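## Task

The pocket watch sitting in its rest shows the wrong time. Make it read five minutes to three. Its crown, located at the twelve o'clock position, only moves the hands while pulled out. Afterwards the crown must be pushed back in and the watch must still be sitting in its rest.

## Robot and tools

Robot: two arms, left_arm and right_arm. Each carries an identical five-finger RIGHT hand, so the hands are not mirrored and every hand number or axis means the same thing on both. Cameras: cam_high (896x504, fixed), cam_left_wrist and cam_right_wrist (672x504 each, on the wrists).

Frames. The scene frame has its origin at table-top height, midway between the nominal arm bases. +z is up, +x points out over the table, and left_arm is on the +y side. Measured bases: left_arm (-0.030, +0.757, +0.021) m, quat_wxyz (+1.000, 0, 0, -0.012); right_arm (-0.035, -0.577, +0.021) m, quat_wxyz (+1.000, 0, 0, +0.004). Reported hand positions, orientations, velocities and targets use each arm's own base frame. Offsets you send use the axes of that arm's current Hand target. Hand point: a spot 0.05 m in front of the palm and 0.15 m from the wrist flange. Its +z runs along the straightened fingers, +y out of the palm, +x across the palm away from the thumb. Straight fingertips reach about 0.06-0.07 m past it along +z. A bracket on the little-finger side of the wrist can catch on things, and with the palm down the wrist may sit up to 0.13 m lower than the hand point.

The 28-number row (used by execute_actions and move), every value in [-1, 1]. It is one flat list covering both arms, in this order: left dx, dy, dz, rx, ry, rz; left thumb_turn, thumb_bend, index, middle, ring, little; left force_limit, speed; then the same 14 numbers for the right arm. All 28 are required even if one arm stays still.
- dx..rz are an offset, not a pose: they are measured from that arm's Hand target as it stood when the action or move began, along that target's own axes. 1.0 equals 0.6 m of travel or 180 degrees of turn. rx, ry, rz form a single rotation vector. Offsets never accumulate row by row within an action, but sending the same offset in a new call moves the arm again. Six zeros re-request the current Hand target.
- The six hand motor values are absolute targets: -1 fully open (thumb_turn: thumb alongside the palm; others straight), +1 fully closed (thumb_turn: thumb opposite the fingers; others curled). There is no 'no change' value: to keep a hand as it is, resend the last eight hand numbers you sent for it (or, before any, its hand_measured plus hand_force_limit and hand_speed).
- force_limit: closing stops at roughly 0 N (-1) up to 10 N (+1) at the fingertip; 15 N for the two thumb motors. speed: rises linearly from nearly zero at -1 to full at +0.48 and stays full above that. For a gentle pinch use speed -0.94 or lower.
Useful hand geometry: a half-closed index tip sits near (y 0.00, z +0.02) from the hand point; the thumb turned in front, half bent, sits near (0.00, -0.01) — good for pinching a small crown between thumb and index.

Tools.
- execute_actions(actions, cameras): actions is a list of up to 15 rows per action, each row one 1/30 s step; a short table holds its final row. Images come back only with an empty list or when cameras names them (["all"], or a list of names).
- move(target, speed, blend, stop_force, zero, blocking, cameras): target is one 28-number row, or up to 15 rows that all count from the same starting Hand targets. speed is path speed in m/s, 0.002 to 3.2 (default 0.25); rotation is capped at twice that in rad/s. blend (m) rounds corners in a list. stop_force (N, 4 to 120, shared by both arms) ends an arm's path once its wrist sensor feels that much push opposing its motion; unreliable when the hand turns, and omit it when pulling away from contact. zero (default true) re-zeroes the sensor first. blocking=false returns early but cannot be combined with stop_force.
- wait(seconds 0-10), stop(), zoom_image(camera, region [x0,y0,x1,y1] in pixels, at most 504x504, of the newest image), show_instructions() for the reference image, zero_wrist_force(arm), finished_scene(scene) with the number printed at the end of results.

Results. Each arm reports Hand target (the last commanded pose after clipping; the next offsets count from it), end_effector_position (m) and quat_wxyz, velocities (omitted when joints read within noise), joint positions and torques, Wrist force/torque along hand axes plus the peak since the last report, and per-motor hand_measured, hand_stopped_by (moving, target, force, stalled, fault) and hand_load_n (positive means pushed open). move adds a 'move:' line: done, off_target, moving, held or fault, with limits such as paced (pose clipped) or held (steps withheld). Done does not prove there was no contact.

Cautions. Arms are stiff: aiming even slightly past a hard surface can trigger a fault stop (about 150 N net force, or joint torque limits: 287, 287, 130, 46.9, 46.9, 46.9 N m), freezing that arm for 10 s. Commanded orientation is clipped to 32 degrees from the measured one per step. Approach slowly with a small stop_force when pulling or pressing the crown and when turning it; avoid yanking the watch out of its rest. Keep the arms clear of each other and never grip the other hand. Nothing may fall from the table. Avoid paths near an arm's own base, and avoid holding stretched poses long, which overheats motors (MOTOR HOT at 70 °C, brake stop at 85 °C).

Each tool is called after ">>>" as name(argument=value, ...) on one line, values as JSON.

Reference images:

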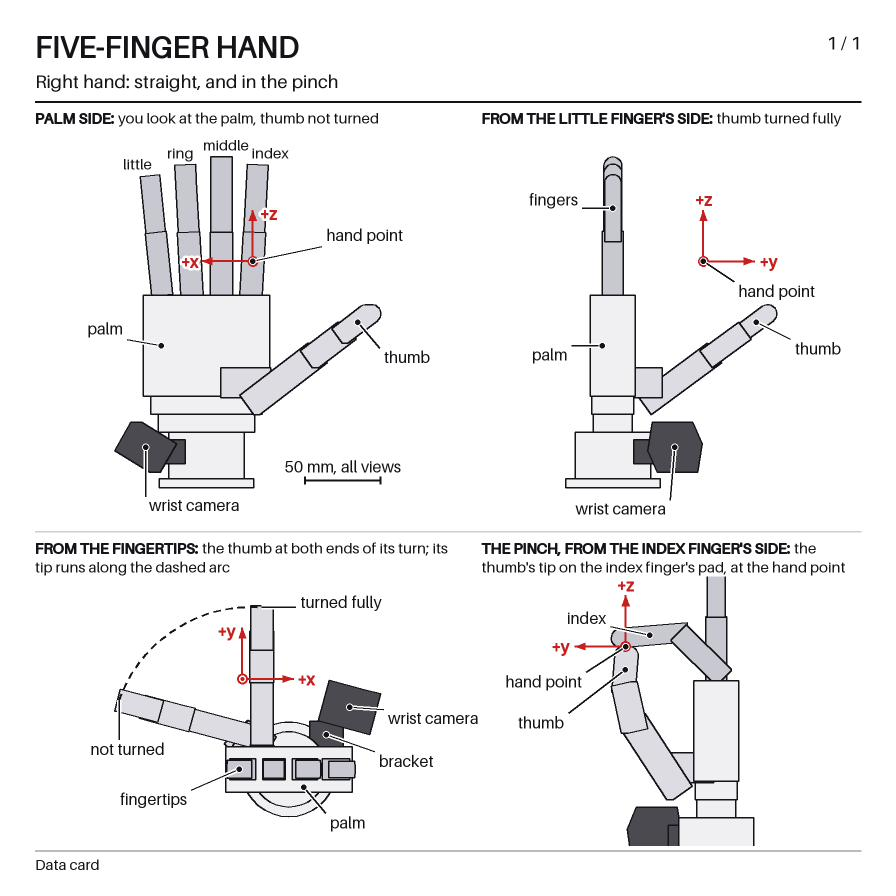

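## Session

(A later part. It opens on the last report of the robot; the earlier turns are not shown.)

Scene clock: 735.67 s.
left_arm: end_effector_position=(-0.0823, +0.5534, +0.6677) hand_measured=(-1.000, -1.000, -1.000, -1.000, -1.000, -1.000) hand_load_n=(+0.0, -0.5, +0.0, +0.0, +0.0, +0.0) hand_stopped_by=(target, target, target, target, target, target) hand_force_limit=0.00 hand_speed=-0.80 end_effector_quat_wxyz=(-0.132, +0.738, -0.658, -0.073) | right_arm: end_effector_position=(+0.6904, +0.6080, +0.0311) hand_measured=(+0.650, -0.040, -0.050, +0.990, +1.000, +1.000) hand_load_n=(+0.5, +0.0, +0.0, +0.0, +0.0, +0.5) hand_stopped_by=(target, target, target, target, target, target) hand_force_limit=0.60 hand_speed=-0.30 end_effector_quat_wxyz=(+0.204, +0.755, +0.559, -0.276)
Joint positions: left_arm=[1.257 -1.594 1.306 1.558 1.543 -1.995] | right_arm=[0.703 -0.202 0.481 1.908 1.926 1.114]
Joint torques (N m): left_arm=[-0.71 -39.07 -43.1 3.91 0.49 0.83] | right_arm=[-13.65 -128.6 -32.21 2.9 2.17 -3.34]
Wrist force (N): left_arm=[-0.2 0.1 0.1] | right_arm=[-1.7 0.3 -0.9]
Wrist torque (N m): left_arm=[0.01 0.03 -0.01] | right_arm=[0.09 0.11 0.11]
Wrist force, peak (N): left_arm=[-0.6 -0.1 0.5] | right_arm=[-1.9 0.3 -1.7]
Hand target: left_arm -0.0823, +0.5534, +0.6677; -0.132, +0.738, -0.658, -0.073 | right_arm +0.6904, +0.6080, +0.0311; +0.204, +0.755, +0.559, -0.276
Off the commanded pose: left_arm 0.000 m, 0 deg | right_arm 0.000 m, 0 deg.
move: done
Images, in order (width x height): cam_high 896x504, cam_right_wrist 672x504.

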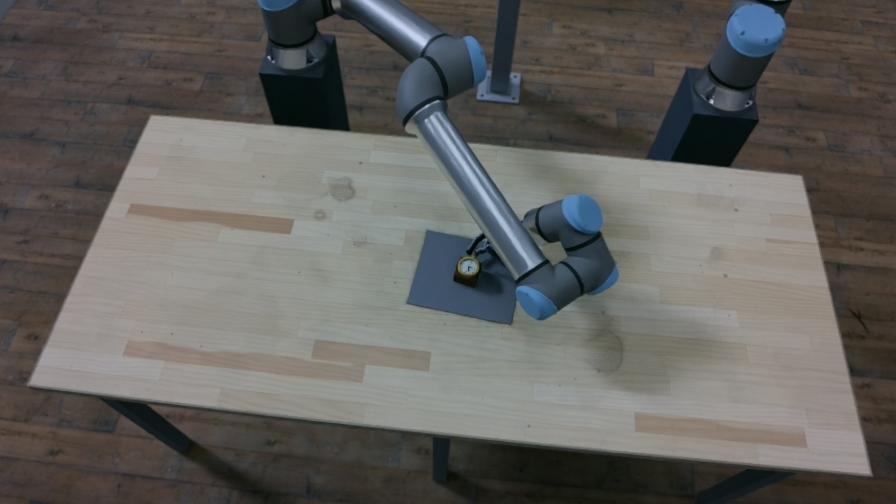

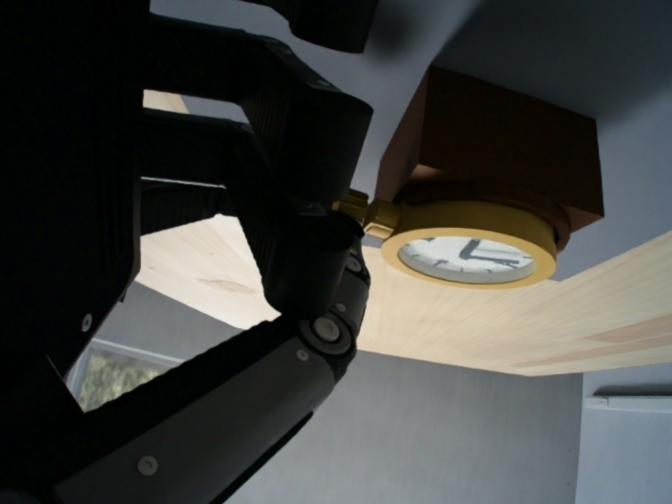

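>>> move(target=[0,0,0,0,0,0,-1,-1,-1,-1,-1,-1,0,-0.8, 0,0,-0.0008,0,0,0,0.65,-0.04,0.65,0.99,1,1,0.75,-0.92], speed=0.02, cameras=["cam_right_wrist", "cam_high"])

>>> zoom_image(camera="cam_right_wrist", region=[320, 160, 440, 280])

>>> zoom_image(camera="cam_high", region=[448, 230, 492, 274])

Scene clock: 741.17 s.
left_arm: end_effector_position=(-0.0823, +0.5534, +0.6677) hand_measured=(-1.000, -1.000, -1.000, -1.000, -1.000, -1.000) hand_load_n=(+0.0, +0.0, +0.0, +0.0, +0.0, +0.0) hand_stopped_by=(target, target, target, target, target, target) hand_force_limit=0.00 hand_speed=-0.80 end_effector_quat_wxyz=(-0.132, +0.738, -0.658, -0.073) | right_arm: end_effector_position=(+0.6905, +0.6083, +0.0315) hand_measured=(+0.650, -0.040, +0.104, +0.990, +1.000, +1.000) hand_load_n=(-1.5, +2.5, +9.5, +0.0, +0.0, +0.5) hand_stopped_by=(target, target, force, target, target, target) hand_force_limit=0.75 hand_speed=-0.92 end_effector_quat_wxyz=(+0.204, +0.755, +0.559, -0.276)
Joint positions: left_arm=[1.257 -1.594 1.306 1.558 1.543 -1.995] | right_arm=[0.703 -0.201 0.479 1.91 1.926 1.114]
Joint torques (N m): left_arm=[0.02 -39.16 -43.78 3.95 0.4 0.85] | right_arm=[18.14 -101.22 -41.07 6.4 -1.57 2.44]
Wrist force (N): left_arm=[0.1 0.2 0.5] | right_arm=[-0.1 1.3 1.0]
Wrist torque (N m): left_arm=[0.00 -0.03 0.01] | right_arm=[0.12 0.09 0.13]
Wrist force, peak (N): left_arm=[-0.2 0.4 0.7] | right_arm=[-2.1 0.7 -1.3]
Hand target: left_arm -0.0823, +0.5534, +0.6677; -0.132, +0.738, -0.658, -0.073 | right_arm +0.6905, +0.6083, +0.0315; +0.204, +0.755, +0.559, -0.276
Off the commanded pose: left_arm 0.000 m, 0 deg | right_arm 0.000 m, 0 deg.
move: done
Images, in order (width x height): cam_high 896x504, cam_right_wrist 672x504.

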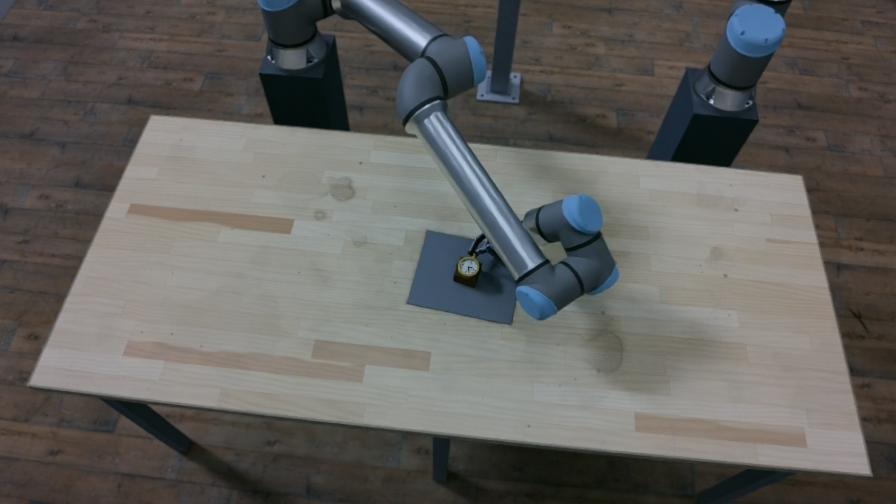

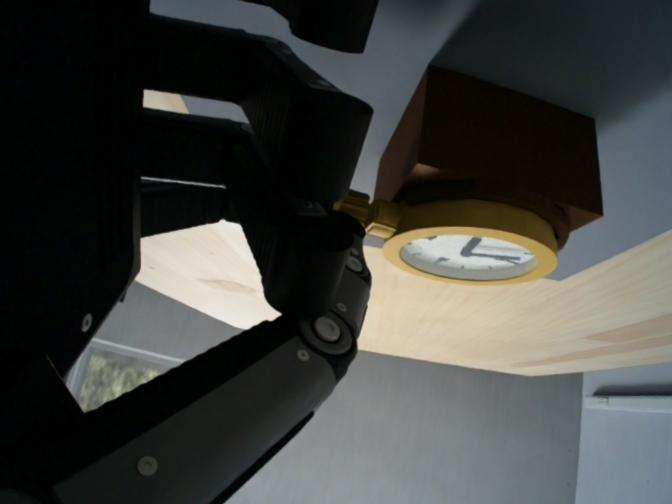

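Scaled by 4.200 from the camera's 672x504 image, which has a finer 960x720 frame.

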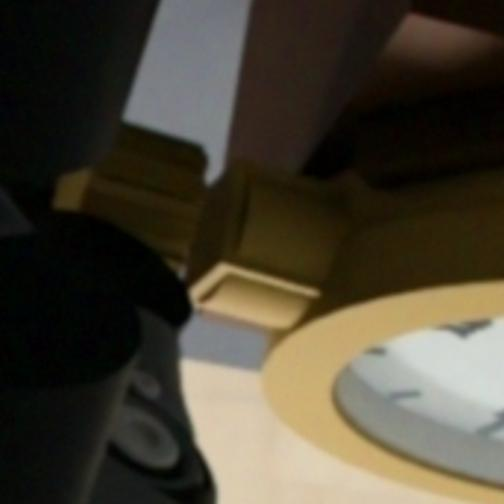

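Scaled by 11.455 from the camera's 896x504 image, which has a finer 1280x720 frame.

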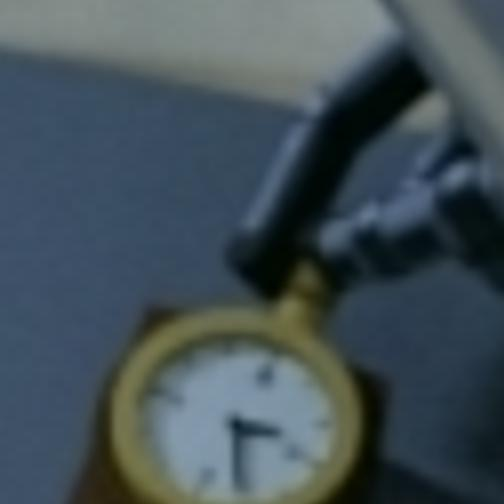

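>>> move(target=[0,0,0,0,0,0,-1,-1,-1,-1,-1,-1,0,-0.8, -0.001,0,0.0052,0,0.1111,0,0.65,-0.04,0.65,0.99,1,1,0.75,-0.92], speed=0.1, cameras=["cam_right_wrist", "cam_high"])

>>> zoom_image(camera="cam_right_wrist", region=[320, 160, 440, 280])

>>> zoom_image(camera="cam_high", region=[448, 230, 492, 274])

Scene clock: 756.03 s.
left_arm: end_effector_position=(-0.0823, +0.5534, +0.6677) hand_measured=(-1.000, -1.000, -1.000, -1.000, -1.000, -1.000) hand_load_n=(+0.0, +0.0, +0.0, +0.0, +0.0, +0.0) hand_stopped_by=(target, target, target, target, target, target) hand_force_limit=0.00 hand_speed=-0.80 end_effector_quat_wxyz=(-0.132, +0.738, -0.658, -0.073) | right_arm: end_effector_position=(+0.6899, +0.6058, +0.0296) hand_measured=(+0.650, -0.040, +0.104, +0.990, +1.000, +1.000) hand_load_n=(-2.5, +1.5, +9.5, +0.0, +0.0, +0.0) hand_stopped_by=(target, target, force, target, target, target) hand_force_limit=0.75 hand_speed=-0.92 end_effector_quat_wxyz=(+0.104, +0.792, +0.585, -0.140)
Joint positions: left_arm=[1.257 -1.594 1.306 1.558 1.543 -1.995] | right_arm=[0.66 -0.423 0.774 1.51 1.77 0.987]
Joint torques (N m): left_arm=[-0.83 -39.51 -43.94 3.89 0.29 0.75] | right_arm=[14.89 -92.73 -43.63 7.62 2.29 3.36]
Wrist force (N): left_arm=[-0.2 0.2 0.1] | right_arm=[0.1 0.5 0.4]
Wrist torque (N m): left_arm=[0.01 0.02 0.00] | right_arm=[0.11 0.05 0.08]
Wrist force, peak (N): left_arm=[-0.2 0.3 0.7] | right_arm=[-0.4 1.6 1.2]
Hand target: left_arm -0.0823, +0.5534, +0.6677; -0.132, +0.738, -0.658, -0.073 | right_arm +0.6898, +0.6059, +0.0295; +0.104, +0.792, +0.585, -0.140
Off the commanded pose: left_arm 0.000 m, 0 deg | right_arm 0.000 m, 0 deg.
move: done
Images, in order (width x height): cam_high 896x504, cam_right_wrist 672x504.

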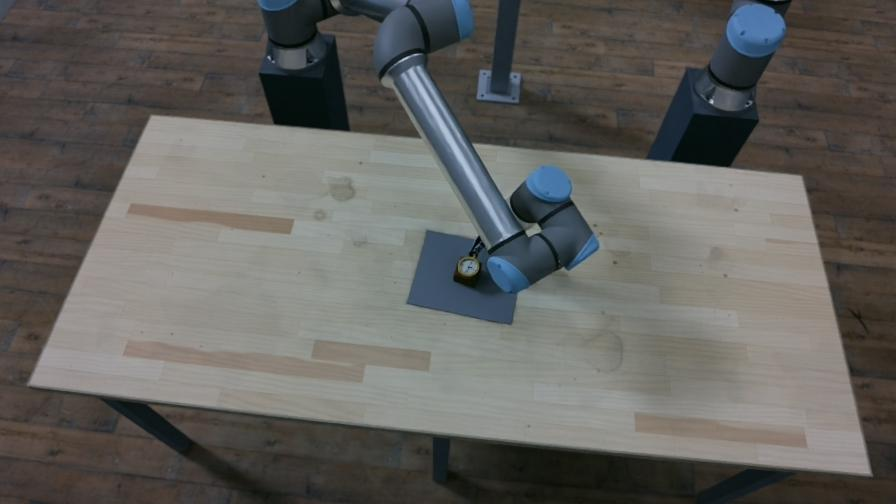

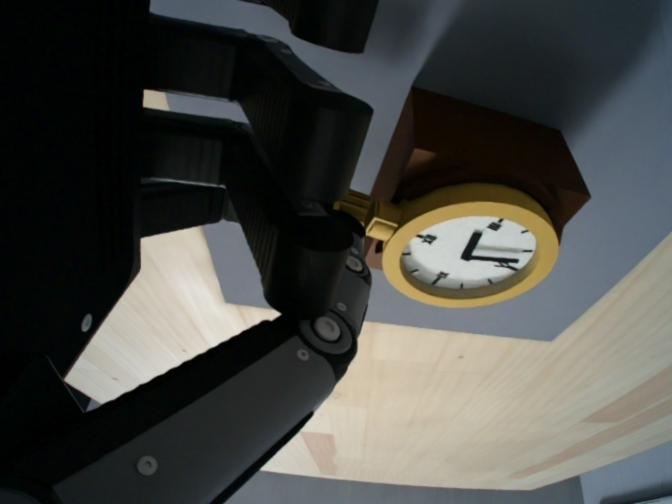

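Scaled by 4.200 from the camera's 672x504 image, which has a finer 960x720 frame.

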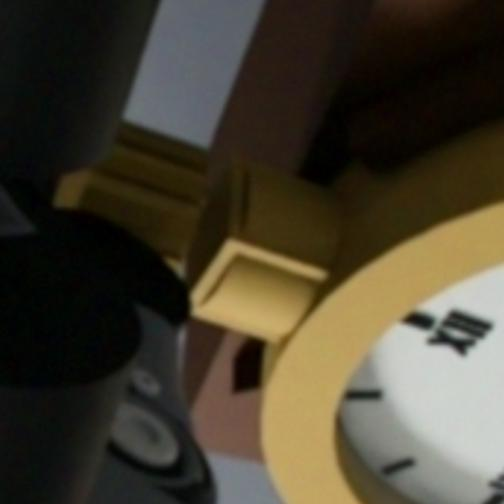

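Scaled by 11.455 from the camera's 896x504 image, which has a finer 1280x720 frame.

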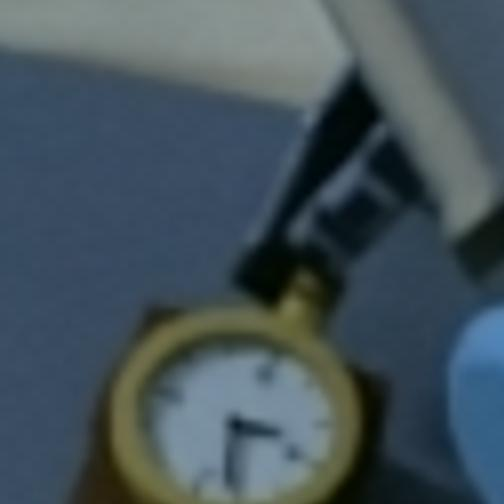

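>>> move(target=[[0,0,0,0,0,0,-1,-1,-1,-1,-1,-1,0,-0.8, -0.0013,0,0.0061,0,0.1111,0,0.65,-0.04,0.65,0.99,1,1,0.75,-0.92],[0,0,0,0,0,0,-1,-1,-1,-1,-1,-1,0,-0.8, -0.0005,-0.0014,0.0133,0,0.25,0,0.65,-0.04,0.65,0.99,1,1,0.75,-0.92]], speed=0.1, blend=0.001, cameras=["cam_right_wrist", "cam_high"])

>>> zoom_image(camera="cam_right_wrist", region=[320, 160, 440, 280])

>>> zoom_image(camera="cam_high", region=[448, 230, 492, 274])

Scene clock: 766.30 s.
left_arm: end_effector_position=(-0.0823, +0.5534, +0.6677) hand_measured=(-1.000, -1.000, -1.000, -1.000, -1.000, -1.000) hand_load_n=(+0.0, +0.0, +0.5, +0.0, +0.0, +0.0) hand_stopped_by=(target, target, target, target, target, target) hand_force_limit=0.00 hand_speed=-0.80 end_effector_quat_wxyz=(-0.132, +0.738, -0.658, -0.073) | right_arm: end_effector_position=(+0.6882, +0.6031, +0.0222) hand_measured=(+0.650, -0.040, +0.104, +0.990, +1.000, +1.000) hand_load_n=(-2.5, +0.5, +9.0, +0.0, +0.0, +0.5) hand_stopped_by=(target, target, force, target, target, target) hand_force_limit=0.75 hand_speed=-0.92 end_effector_quat_wxyz=(-0.128, +0.785, +0.581, +0.173)
Joint positions: left_arm=[1.257 -1.594 1.306 1.558 1.543 -1.995] | right_arm=[0.512 -0.806 1.373 0.679 1.276 0.858]
Joint torques (N m): left_arm=[-0.61 -39.27 -43.91 3.95 0.31 0.72] | right_arm=[18.17 -69.08 -41.39 6.42 1.43 2.33]
Wrist force (N): left_arm=[-0.6 0.1 0.3] | right_arm=[0.8 1.0 -0.7]
Wrist torque (N m): left_arm=[-0.01 0.08 -0.03] | right_arm=[0.07 -0.12 0.21]
Wrist force, peak (N): left_arm=[-0.3 0.7 0.5] | right_arm=[1.9 3.5 -1.7]
Hand target: left_arm -0.0823, +0.5534, +0.6677; -0.132, +0.738, -0.658, -0.073 | right_arm +0.6881, +0.6033, +0.0221; -0.128, +0.785, +0.581, +0.173
Off the commanded pose: left_arm 0.000 m, 0 deg | right_arm 0.000 m, 0 deg.
move: done
Images, in order (width x height): cam_high 896x504, cam_right_wrist 672x504.

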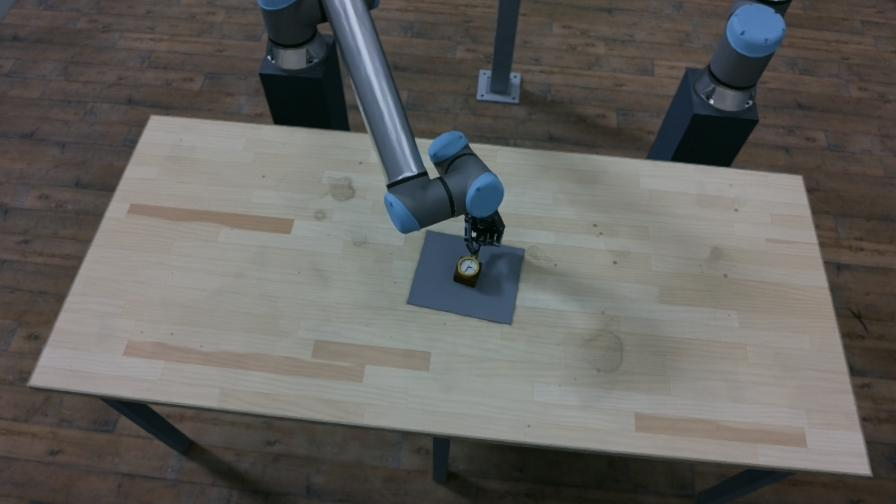

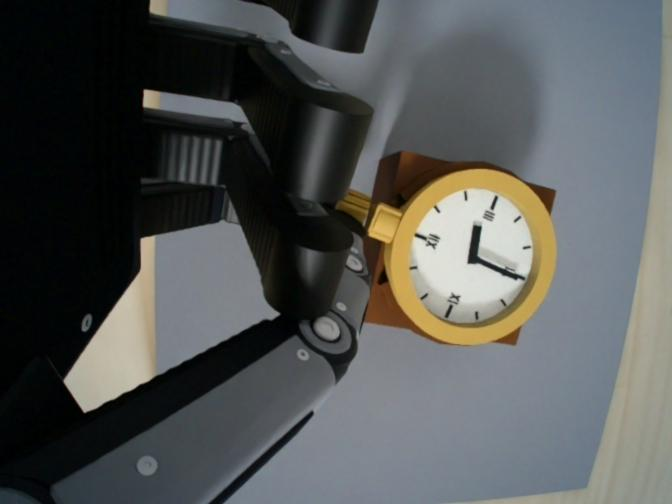

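Scaled by 4.200 from the camera's 672x504 image, which has a finer 960x720 frame.

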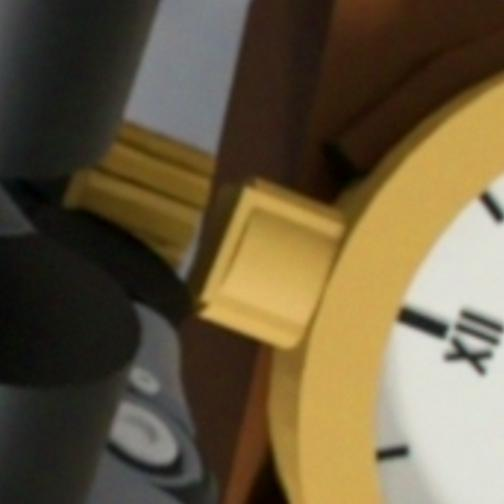

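Scaled by 11.455 from the camera's 896x504 image, which has a finer 1280x720 frame.

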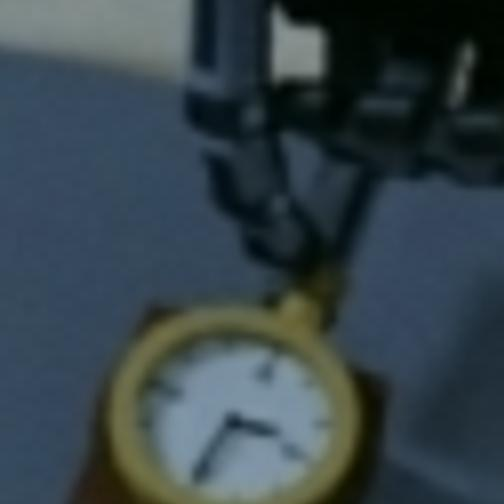

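>>> move(target=[[0,0,0,0,0,0,-1,-1,-1,-1,-1,-1,0,-0.8, -0.0022,0,0.0063,0,0.1389,0,0.65,-0.04,0.65,0.99,1,1,0.75,-0.92],[0,0,0,0,0,0,-1,-1,-1,-1,-1,-1,0,-0.8, -0.0015,-0.0012,0.0109,0,0.2778,0,0.65,-0.04,0.65,0.99,1,1,0.75,-0.92]], speed=0.1, blend=0.001, cameras=["cam_right_wrist", "cam_high"])

>>> zoom_image(camera="cam_right_wrist", region=[320, 160, 440, 280])

>>> zoom_image(camera="cam_high", region=[448, 230, 492, 274])

Scene clock: 778.33 s.
left_arm: end_effector_position=(-0.0823, +0.5534, +0.6677) hand_measured=(-1.000, -1.000, -1.000, -1.000, -1.000, -1.000) hand_load_n=(+0.0, +0.0, +0.0, +0.0, +0.0, +0.0) hand_stopped_by=(target, target, target, target, target, target) hand_force_limit=0.00 hand_speed=-0.80 end_effector_quat_wxyz=(-0.132, +0.738, -0.658, -0.073) | right_arm: end_effector_position=(+0.6880, +0.6052, +0.0158) hand_measured=(+0.650, -0.040, +0.104, +0.990, +1.000, +1.000) hand_load_n=(-1.5, +3.0, +8.5, +0.5, +0.0, +0.0) hand_stopped_by=(target, target, force, target, target, target) hand_force_limit=0.75 hand_speed=-0.92 end_effector_quat_wxyz=(-0.362, +0.638, +0.472, +0.489)
Joint positions: left_arm=[1.257 -1.594 1.306 1.558 1.543 -1.995] | right_arm=[0.343 -0.949 1.869 -0.495 0.685 1.235]
Joint torques (N m): left_arm=[-0.94 -38.68 -44.27 3.99 0.35 0.83] | right_arm=[19.07 -81.1 -33.12 0.54 0.42 -1.91]
Wrist force (N): left_arm=[0.1 0.3 0.2] | right_arm=[1.6 3.1 0.3]
Wrist torque (N m): left_arm=[0.04 -0.01 0.01] | right_arm=[-0.11 -0.57 0.35]
Wrist force, peak (N): left_arm=[-0.8 0.1 0.4] | right_arm=[1.3 5.2 1.1]
Hand target: left_arm -0.0823, +0.5534, +0.6677; -0.132, +0.738, -0.658, -0.073 | right_arm +0.6880, +0.6053, +0.0158; -0.362, +0.638, +0.472, +0.489
Off the commanded pose: left_arm 0.000 m, 0 deg | right_arm 0.000 m, 0 deg.
move: done
Images, in order (width x height): cam_high 896x504, cam_right_wrist 672x504.

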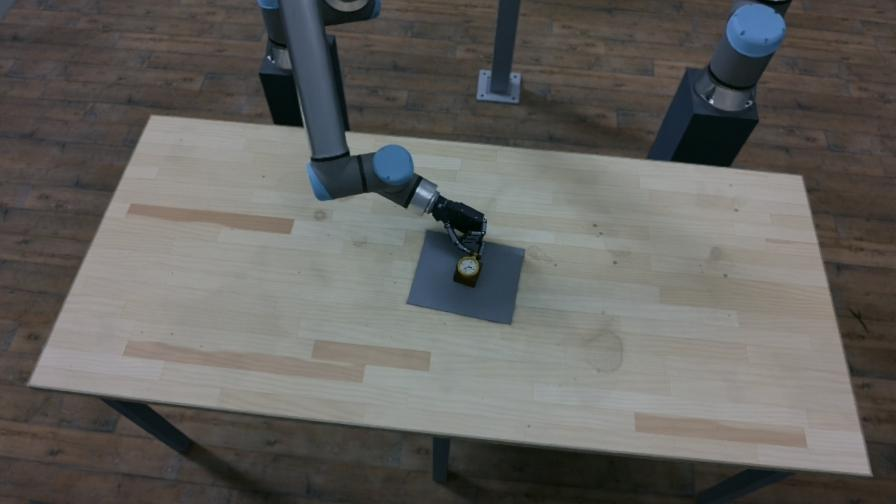

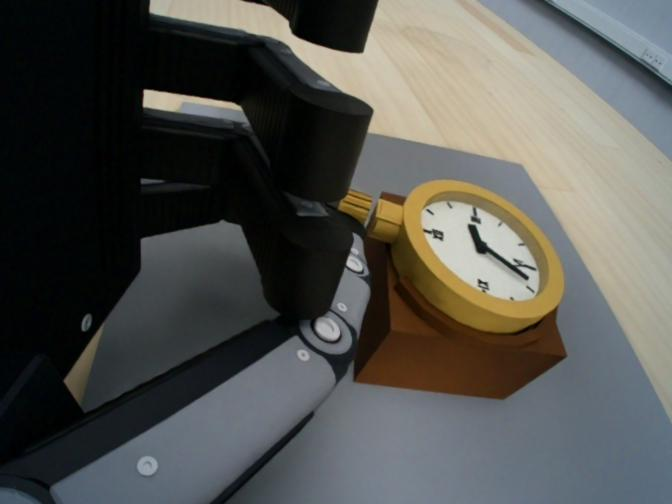

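Scaled by 4.200 from the camera's 672x504 image, which has a finer 960x720 frame.

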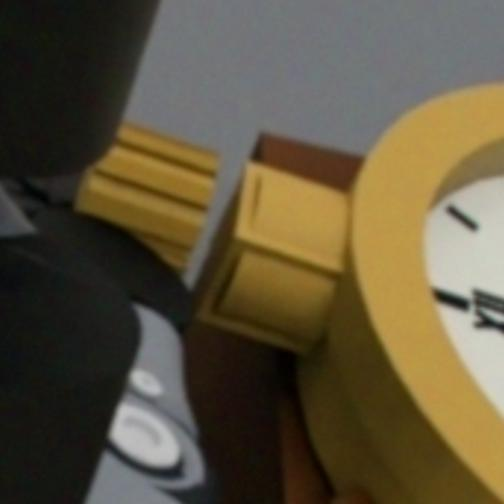

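Scaled by 11.455 from the camera's 896x504 image, which has a finer 1280x720 frame.

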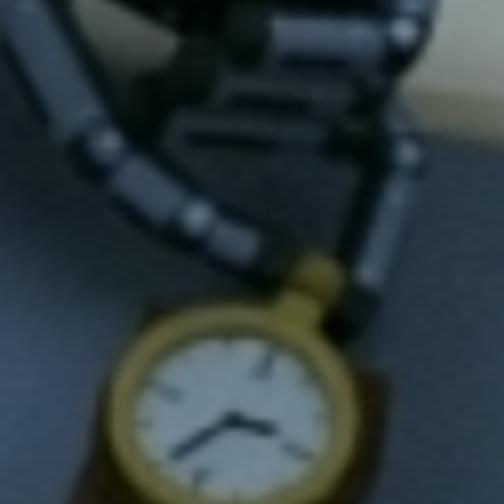

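>>> move(target=[[0,0,0,0,0,0,-1,-1,-1,-1,-1,-1,0,-0.8, 0,0.0005,0,0,0,0,0.65,-0.04,-0.05,0.99,1,1,0.6,-0.3],[0,0,0,0,0,0,-1,-1,-1,-1,-1,-1,0,-0.8, 0,0.0005,-0.0055,0,0,0,0.65,-0.04,-0.05,0.99,1,1,0.6,-0.3]], speed=0.04, cameras=["cam_right_wrist", "cam_high"])

>>> zoom_image(camera="cam_right_wrist", region=[320, 160, 440, 280])

>>> move(target=[[0,0,0,0,0,0,-1,-1,-1,-1,-1,-1,0,-0.8, 0.0054,0.0011,-0.0028,0,-0.1389,0,0.65,-0.04,-0.05,0.99,1,1,0.6,-0.3],[0,0,0,0,0,0,-1,-1,-1,-1,-1,-1,0,-0.8, 0.0136,0.0011,-0.0037,0,-0.2778,0,0.65,-0.04,-0.05,0.99,1,1,0.6,-0.3],[0,0,0,0,0,0,-1,-1,-1,-1,-1,-1,0,-0.8, 0.0218,0.0025,-0.0019,0,-0.4167,0,0.65,-0.04,-0.05,0.99,1,1,0.6,-0.3],[0,0,0,0,0,0,-1,-1,-1,-1,-1,-1,0,-0.8, 0.0280,0.0025,0.0018,0,-0.5278,0,0.65,-0.04,-0.05,0.99,1,1,0.6,-0.3],[0,0,0,0,0,0,-1,-1,-1,-1,-1,-1,0,-0.8, 0.0318,0.0025,0.0068,0,-0.6389,0,0.65,-0.04,-0.05,0.99,1,1,0.6,-0.3]], speed=0.14, blend=0.001, cameras=["cam_right_wrist", "cam_high"])

>>> zoom_image(camera="cam_right_wrist", region=[320, 160, 440, 280])

>>> zoom_image(camera="cam_high", region=[448, 230, 492, 274])

Scene clock: 799.13 s.
left_arm: end_effector_position=(-0.0823, +0.5534, +0.6677) hand_measured=(-1.000, -1.000, -1.000, -1.000, -1.000, -1.000) hand_load_n=(+0.0, +0.0, +0.0, +0.0, +0.0, +0.0) hand_stopped_by=(target, target, target, target, target, target) hand_force_limit=0.00 hand_speed=-0.80 end_effector_quat_wxyz=(-0.132, +0.738, -0.658, -0.073) | right_arm: end_effector_position=(+0.6873, +0.6021, +0.0167) hand_measured=(+0.650, -0.040, -0.050, +0.990, +1.000, +1.000) hand_load_n=(+0.0, +0.0, +0.0, +0.0, +0.0, +0.0) hand_stopped_by=(target, target, target, target, target, target) hand_force_limit=0.60 hand_speed=-0.30 end_effector_quat_wxyz=(-0.362, +0.638, +0.472, +0.489)
Joint positions: left_arm=[1.257 -1.594 1.306 1.558 1.543 -1.995] | right_arm=[0.339 -0.953 1.873 -0.494 0.682 1.232]
Joint torques (N m): left_arm=[-0.55 -39.87 -43.85 3.95 0.39 0.68] | right_arm=[-4.42 -86.48 -19.94 3.31 -1.59 -2]
Wrist force (N): left_arm=[-0.1 0.2 0.0] | right_arm=[2.5 0.5 0.2]
Wrist torque (N m): left_arm=[0.03 0.01 0.01] | right_arm=[-0.04 -0.57 0.36]
Wrist force, peak (N): left_arm=[-0.6 0.3 0.4] | right_arm=[1.6 4.5 -0.2]
Hand target: left_arm -0.0823, +0.5534, +0.6677; -0.132, +0.738, -0.658, -0.073 | right_arm +0.6873, +0.6022, +0.0167; -0.362, +0.638, +0.472, +0.489
Off the commanded pose: left_arm 0.000 m, 0 deg | right_arm 0.000 m, 0 deg.
move: done
Images, in order (width x height): cam_high 896x504, cam_right_wrist 672x504.

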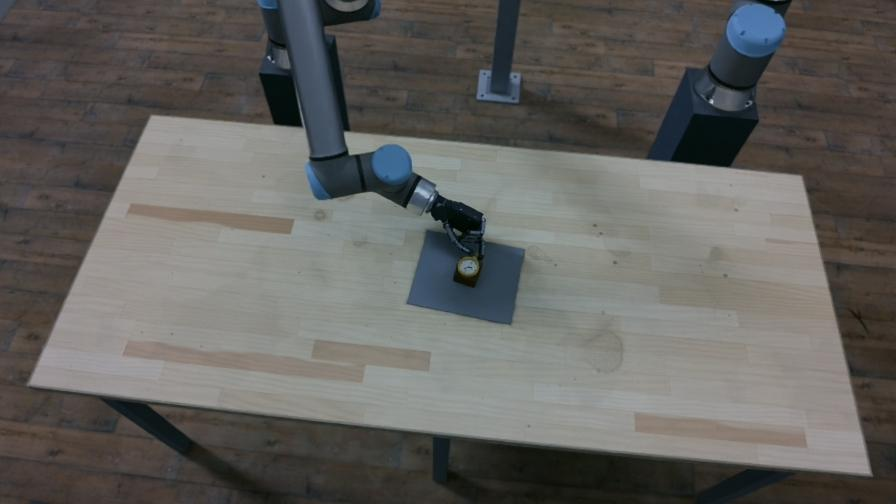

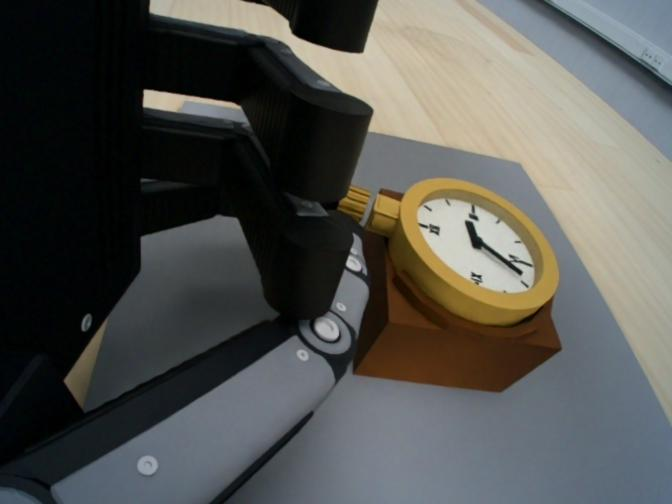

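Scaled by 4.200 from the camera's 672x504 image, which has a finer 960x720 frame.

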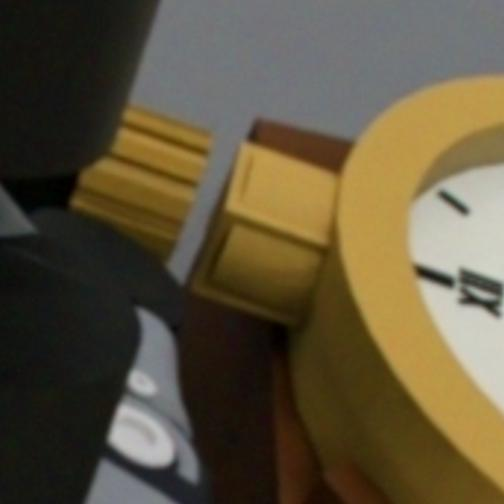

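Scene clock: 806.73 s.
left_arm: end_effector_position=(-0.0823, +0.5534, +0.6677) hand_measured=(-1.000, -1.000, -1.000, -1.000, -1.000, -1.000) hand_load_n=(+0.0, +0.0, +0.0, +0.0, +0.0, +0.0) hand_stopped_by=(target, target, target, target, target, target) hand_force_limit=0.00 hand_speed=-0.80 end_effector_quat_wxyz=(-0.132, +0.738, -0.658, -0.073) | right_arm: end_effector_position=(+0.6913, +0.6104, +0.0339) hand_measured=(+0.650, -0.040, -0.050, +0.990, +1.000, +1.000) hand_load_n=(+0.0, +0.0, +0.0, +0.0, +0.0, +0.0) hand_stopped_by=(target, target, target, target, target, target) hand_force_limit=0.60 hand_speed=-0.30 end_effector_quat_wxyz=(+0.204, +0.755, +0.559, -0.276)
Joint positions: left_arm=[1.257 -1.594 1.306 1.558 1.543 -1.995] | right_arm=[0.704 -0.197 0.464 1.92 1.925 1.115]
Joint torques (N m): left_arm=[-0.73 -40.66 -43.85 4.07 0.48 0.82] | right_arm=[-15.78 -132.62 -26.34 3.54 -1.41 -2.92]
Wrist force (N): left_arm=[-0.2 0.2 0.1] | right_arm=[-0.9 1.0 0.1]
Wrist torque (N m): left_arm=[0.02 0.03 0.00] | right_arm=[0.16 0.16 0.01]
Wrist force, peak (N): left_arm=[-0.6 0.3 0.4] | right_arm=[2.7 0.4 0.5]
Hand target: left_arm -0.0823, +0.5534, +0.6677; -0.132, +0.738, -0.658, -0.073 | right_arm +0.6914, +0.6103, +0.0340; +0.204, +0.755, +0.559, -0.276
Off the commanded pose: left_arm 0.000 m, 0 deg | right_arm 0.000 m, 0 deg.
move: done
Images, in order (width x height): cam_high 896x504, cam_right_wrist 672x504.

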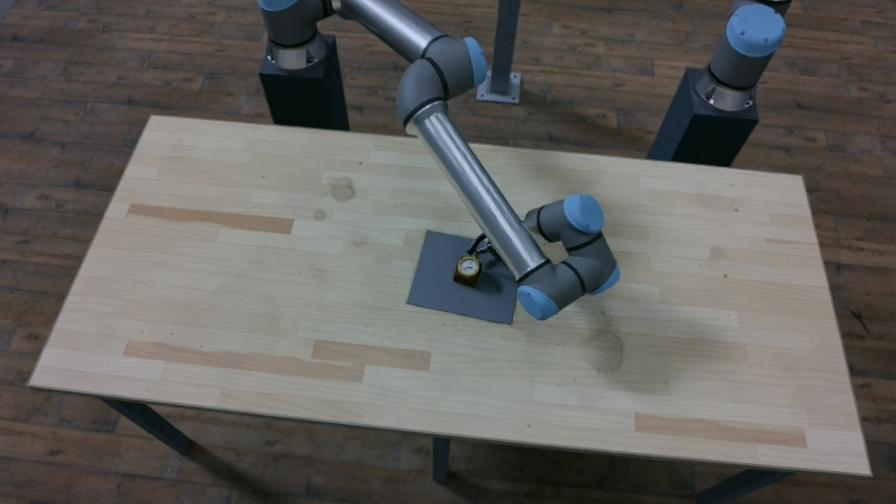

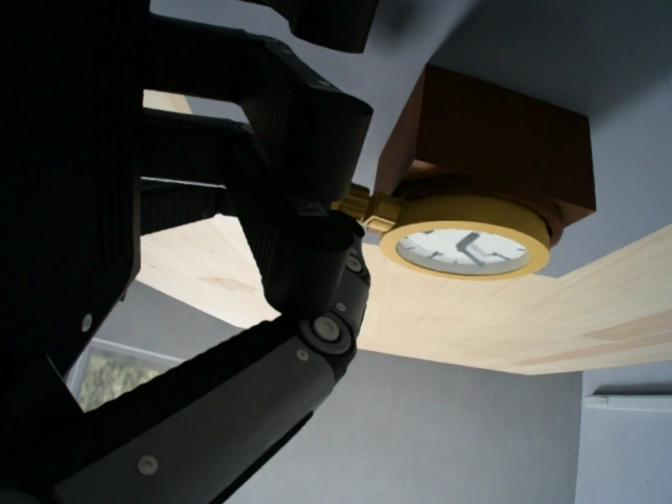

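Scaled by 4.200 from the camera's 672x504 image, which has a finer 960x720 frame.

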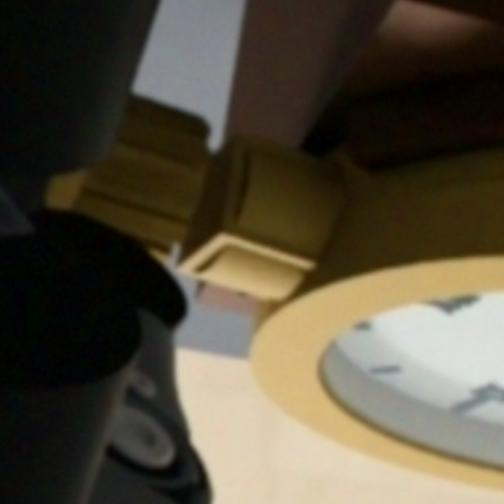

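Scaled by 11.455 from the camera's 896x504 image, which has a finer 1280x720 frame.

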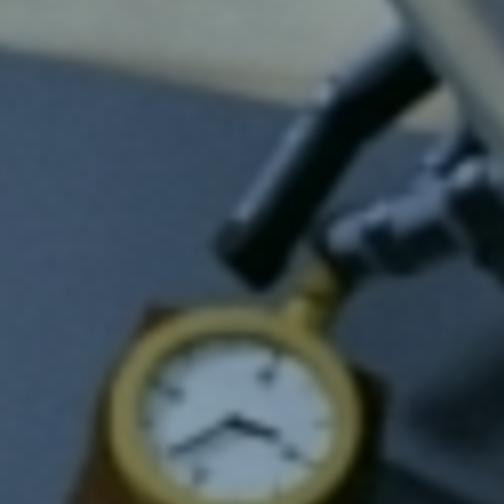

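>>> move(target=[[0,0,0,0,0,0,-1,-1,-1,-1,-1,-1,0,-0.8, 0,0,0.005,0,0,0,0.65,-0.04,-0.05,0.99,1,1,0.6,-0.3],[0,0,0,0,0,0,-1,-1,-1,-1,-1,-1,0,-0.8, 0,0,0.005,0,0,0,0.65,-0.04,0.7,0.99,1,1,0.75,-0.92]], speed=0.02, cameras=["cam_right_wrist"])

>>> zoom_image(camera="cam_right_wrist", region=[320, 160, 440, 280])

Scene clock: 816.03 s.
left_arm: end_effector_position=(-0.0823, +0.5534, +0.6677) hand_measured=(-1.000, -1.000, -1.000, -1.000, -1.000, -1.000) hand_load_n=(+0.0, +0.0, +0.0, +0.0, +0.0, +0.0) hand_stopped_by=(target, target, target, target, target, target) hand_force_limit=0.00 hand_speed=-0.80 end_effector_quat_wxyz=(-0.132, +0.738, -0.658, -0.073) | right_arm: end_effector_position=(+0.6908, +0.6084, +0.0318) hand_measured=(+0.650, -0.040, +0.126, +0.990, +1.000, +1.000) hand_load_n=(-2.0, +3.5, +10.0, +0.0, +0.0, +0.0) hand_stopped_by=(target, target, force, target, target, target) hand_force_limit=0.75 hand_speed=-0.92 end_effector_quat_wxyz=(+0.204, +0.755, +0.559, -0.276)
Joint positions: left_arm=[1.257 -1.594 1.306 1.558 1.543 -1.995] | right_arm=[0.703 -0.201 0.477 1.911 1.926 1.114]
Joint torques (N m): left_arm=[-0.81 -39.24 -43.92 4.09 0.52 0.99] | right_arm=[-6.46 -99.13 -44.49 6.71 2.44 -1.58]
Wrist force (N): left_arm=[-0.4 0.2 0.1] | right_arm=[-1.0 0.8 0.4]
Wrist torque (N m): left_arm=[0.01 0.05 -0.01] | right_arm=[0.11 0.17 0.09]
Wrist force, peak (N): left_arm=[-0.8 0.2 0.1] | right_arm=[-1.9 -0.3 -1.4]
Hand target: left_arm -0.0823, +0.5534, +0.6677; -0.132, +0.738, -0.658, -0.073 | right_arm +0.6908, +0.6084, +0.0317; +0.204, +0.755, +0.559, -0.276
Off the commanded pose: left_arm 0.000 m, 0 deg | right_arm 0.000 m, 0 deg.
move: done
Images, in order (width x height): cam_right_wrist 672x504.

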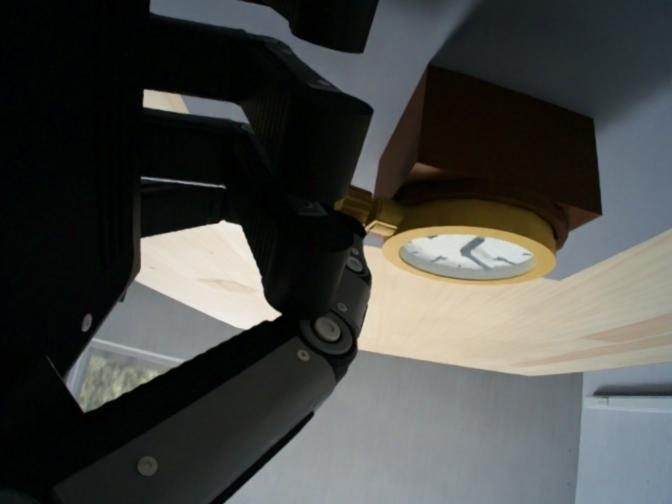

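Scaled by 4.200 from the camera's 672x504 image, which has a finer 960x720 frame.

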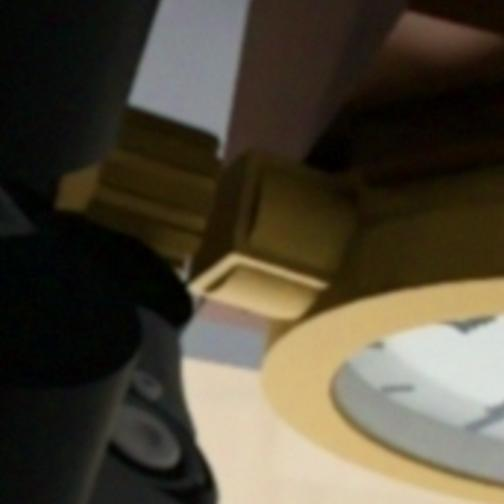

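>>> move(target=[[0,0,0,0,0,0,-1,-1,-1,-1,-1,-1,0,-0.8, -0.001,0,0.0052,0,0.1111,0,0.65,-0.04,0.7,0.99,1,1,0.75,-0.92],[0,0,0,0,0,0,-1,-1,-1,-1,-1,-1,0,-0.8, -0.0002,0,0.0115,0,0.2222,0,0.65,-0.04,0.7,0.99,1,1,0.75,-0.92],[0,0,0,0,0,0,-1,-1,-1,-1,-1,-1,0,-0.8, 0.0031,-0.0014,0.0179,0,0.3611,0,0.65,-0.04,0.7,0.99,1,1,0.75,-0.92],[0,0,0,0,0,0,-1,-1,-1,-1,-1,-1,0,-0.8, 0.0079,-0.0014,0.0225,0,0.5,0,0.65,-0.04,0.7,0.99,1,1,0.75,-0.92],[0,0,0,0,0,0,-1,-1,-1,-1,-1,-1,0,-0.8, 0.0123,-0.0026,0.0238,0,0.6389,0,0.65,-0.04,0.7,0.99,1,1,0.75,-0.92]], speed=0.12, blend=0.001, cameras=["cam_right_wrist", "cam_high"])

>>> zoom_image(camera="cam_right_wrist", region=[320, 90, 620, 390])

>>> zoom_image(camera="cam_high", region=[448, 230, 492, 274])

Scene clock: 831.93 s.
left_arm: end_effector_position=(-0.0823, +0.5534, +0.6677) hand_measured=(-1.000, -1.000, -1.000, -1.000, -1.000, -1.000) hand_load_n=(+0.0, +0.0, +0.0, +0.0, +0.0, +0.0) hand_stopped_by=(target, target, target, target, target, target) hand_force_limit=0.00 hand_speed=-0.80 end_effector_quat_wxyz=(-0.132, +0.738, -0.658, -0.073) | right_arm: end_effector_position=(+0.6883, +0.6054, +0.0160) hand_measured=(+0.650, -0.040, +0.126, +0.990, +1.000, +1.000) hand_load_n=(-2.5, +1.5, +8.5, +0.0, +0.0, +0.0) hand_stopped_by=(target, target, force, target, target, target) hand_force_limit=0.75 hand_speed=-0.92 end_effector_quat_wxyz=(-0.362, +0.638, +0.472, +0.489)
Joint positions: left_arm=[1.257 -1.594 1.306 1.558 1.543 -1.995] | right_arm=[0.343 -0.949 1.868 -0.495 0.685 1.235]
Joint torques (N m): left_arm=[-1.06 -39.64 -44.21 4.14 0.37 0.79] | right_arm=[18.28 -82.49 -33.28 -0.7 0.26 -1.6]
Wrist force (N): left_arm=[-0.1 0.0 0.4] | right_arm=[1.7 3.0 0.2]
Wrist torque (N m): left_arm=[-0.02 0.01 -0.01] | right_arm=[-0.07 -0.59 0.36]
Wrist force, peak (N): left_arm=[-0.7 0.1 0.6] | right_arm=[1.3 5.7 1.3]
Hand target: left_arm -0.0823, +0.5534, +0.6677; -0.132, +0.738, -0.658, -0.073 | right_arm +0.6883, +0.6055, +0.0161; -0.362, +0.638, +0.472, +0.489
Off the commanded pose: left_arm 0.000 m, 0 deg | right_arm 0.000 m, 0 deg.
move: done
Images, in order (width x height): cam_high 896x504, cam_right_wrist 672x504.

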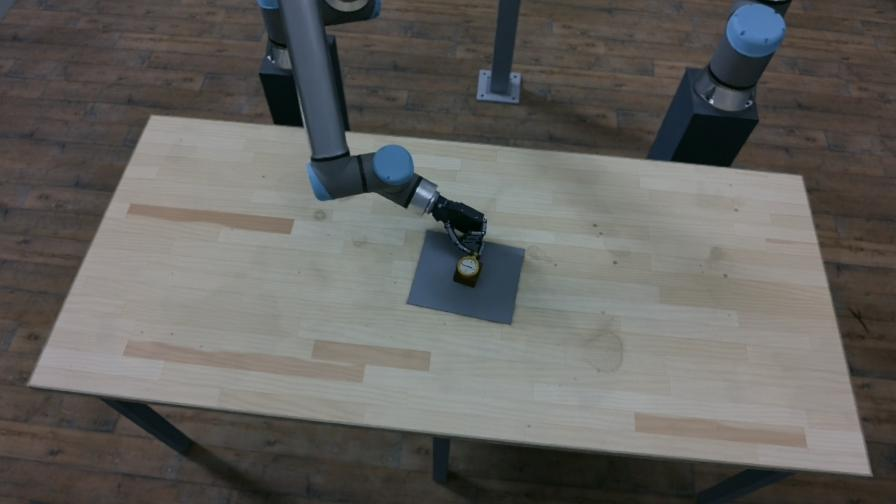

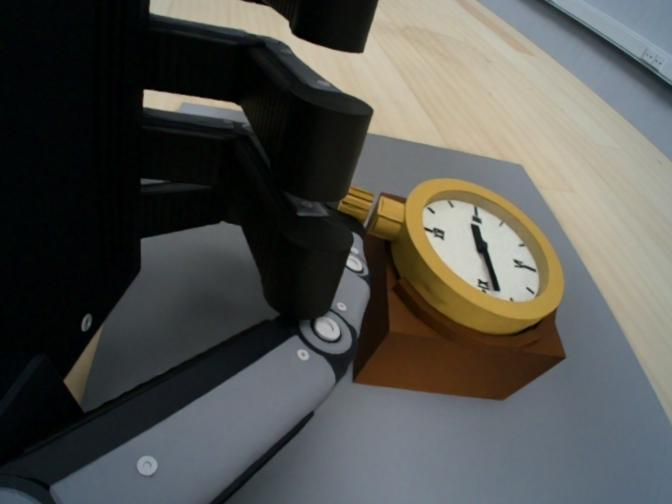

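Scaled by 1.680 from the camera's 672x504 image, which has a finer 960x720 frame.

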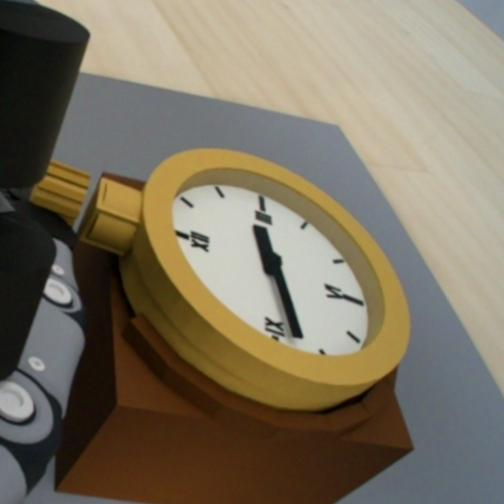

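Scaled by 11.455 from the camera's 896x504 image, which has a finer 1280x720 frame.

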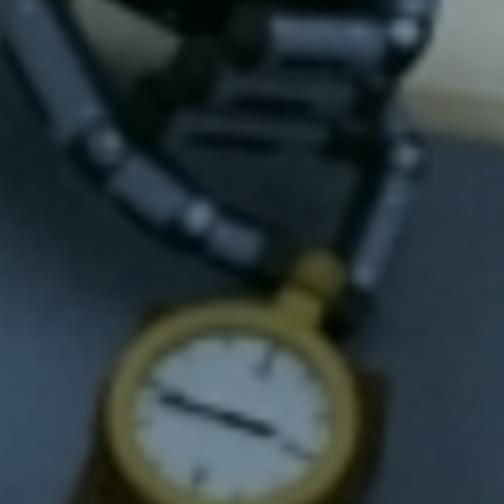

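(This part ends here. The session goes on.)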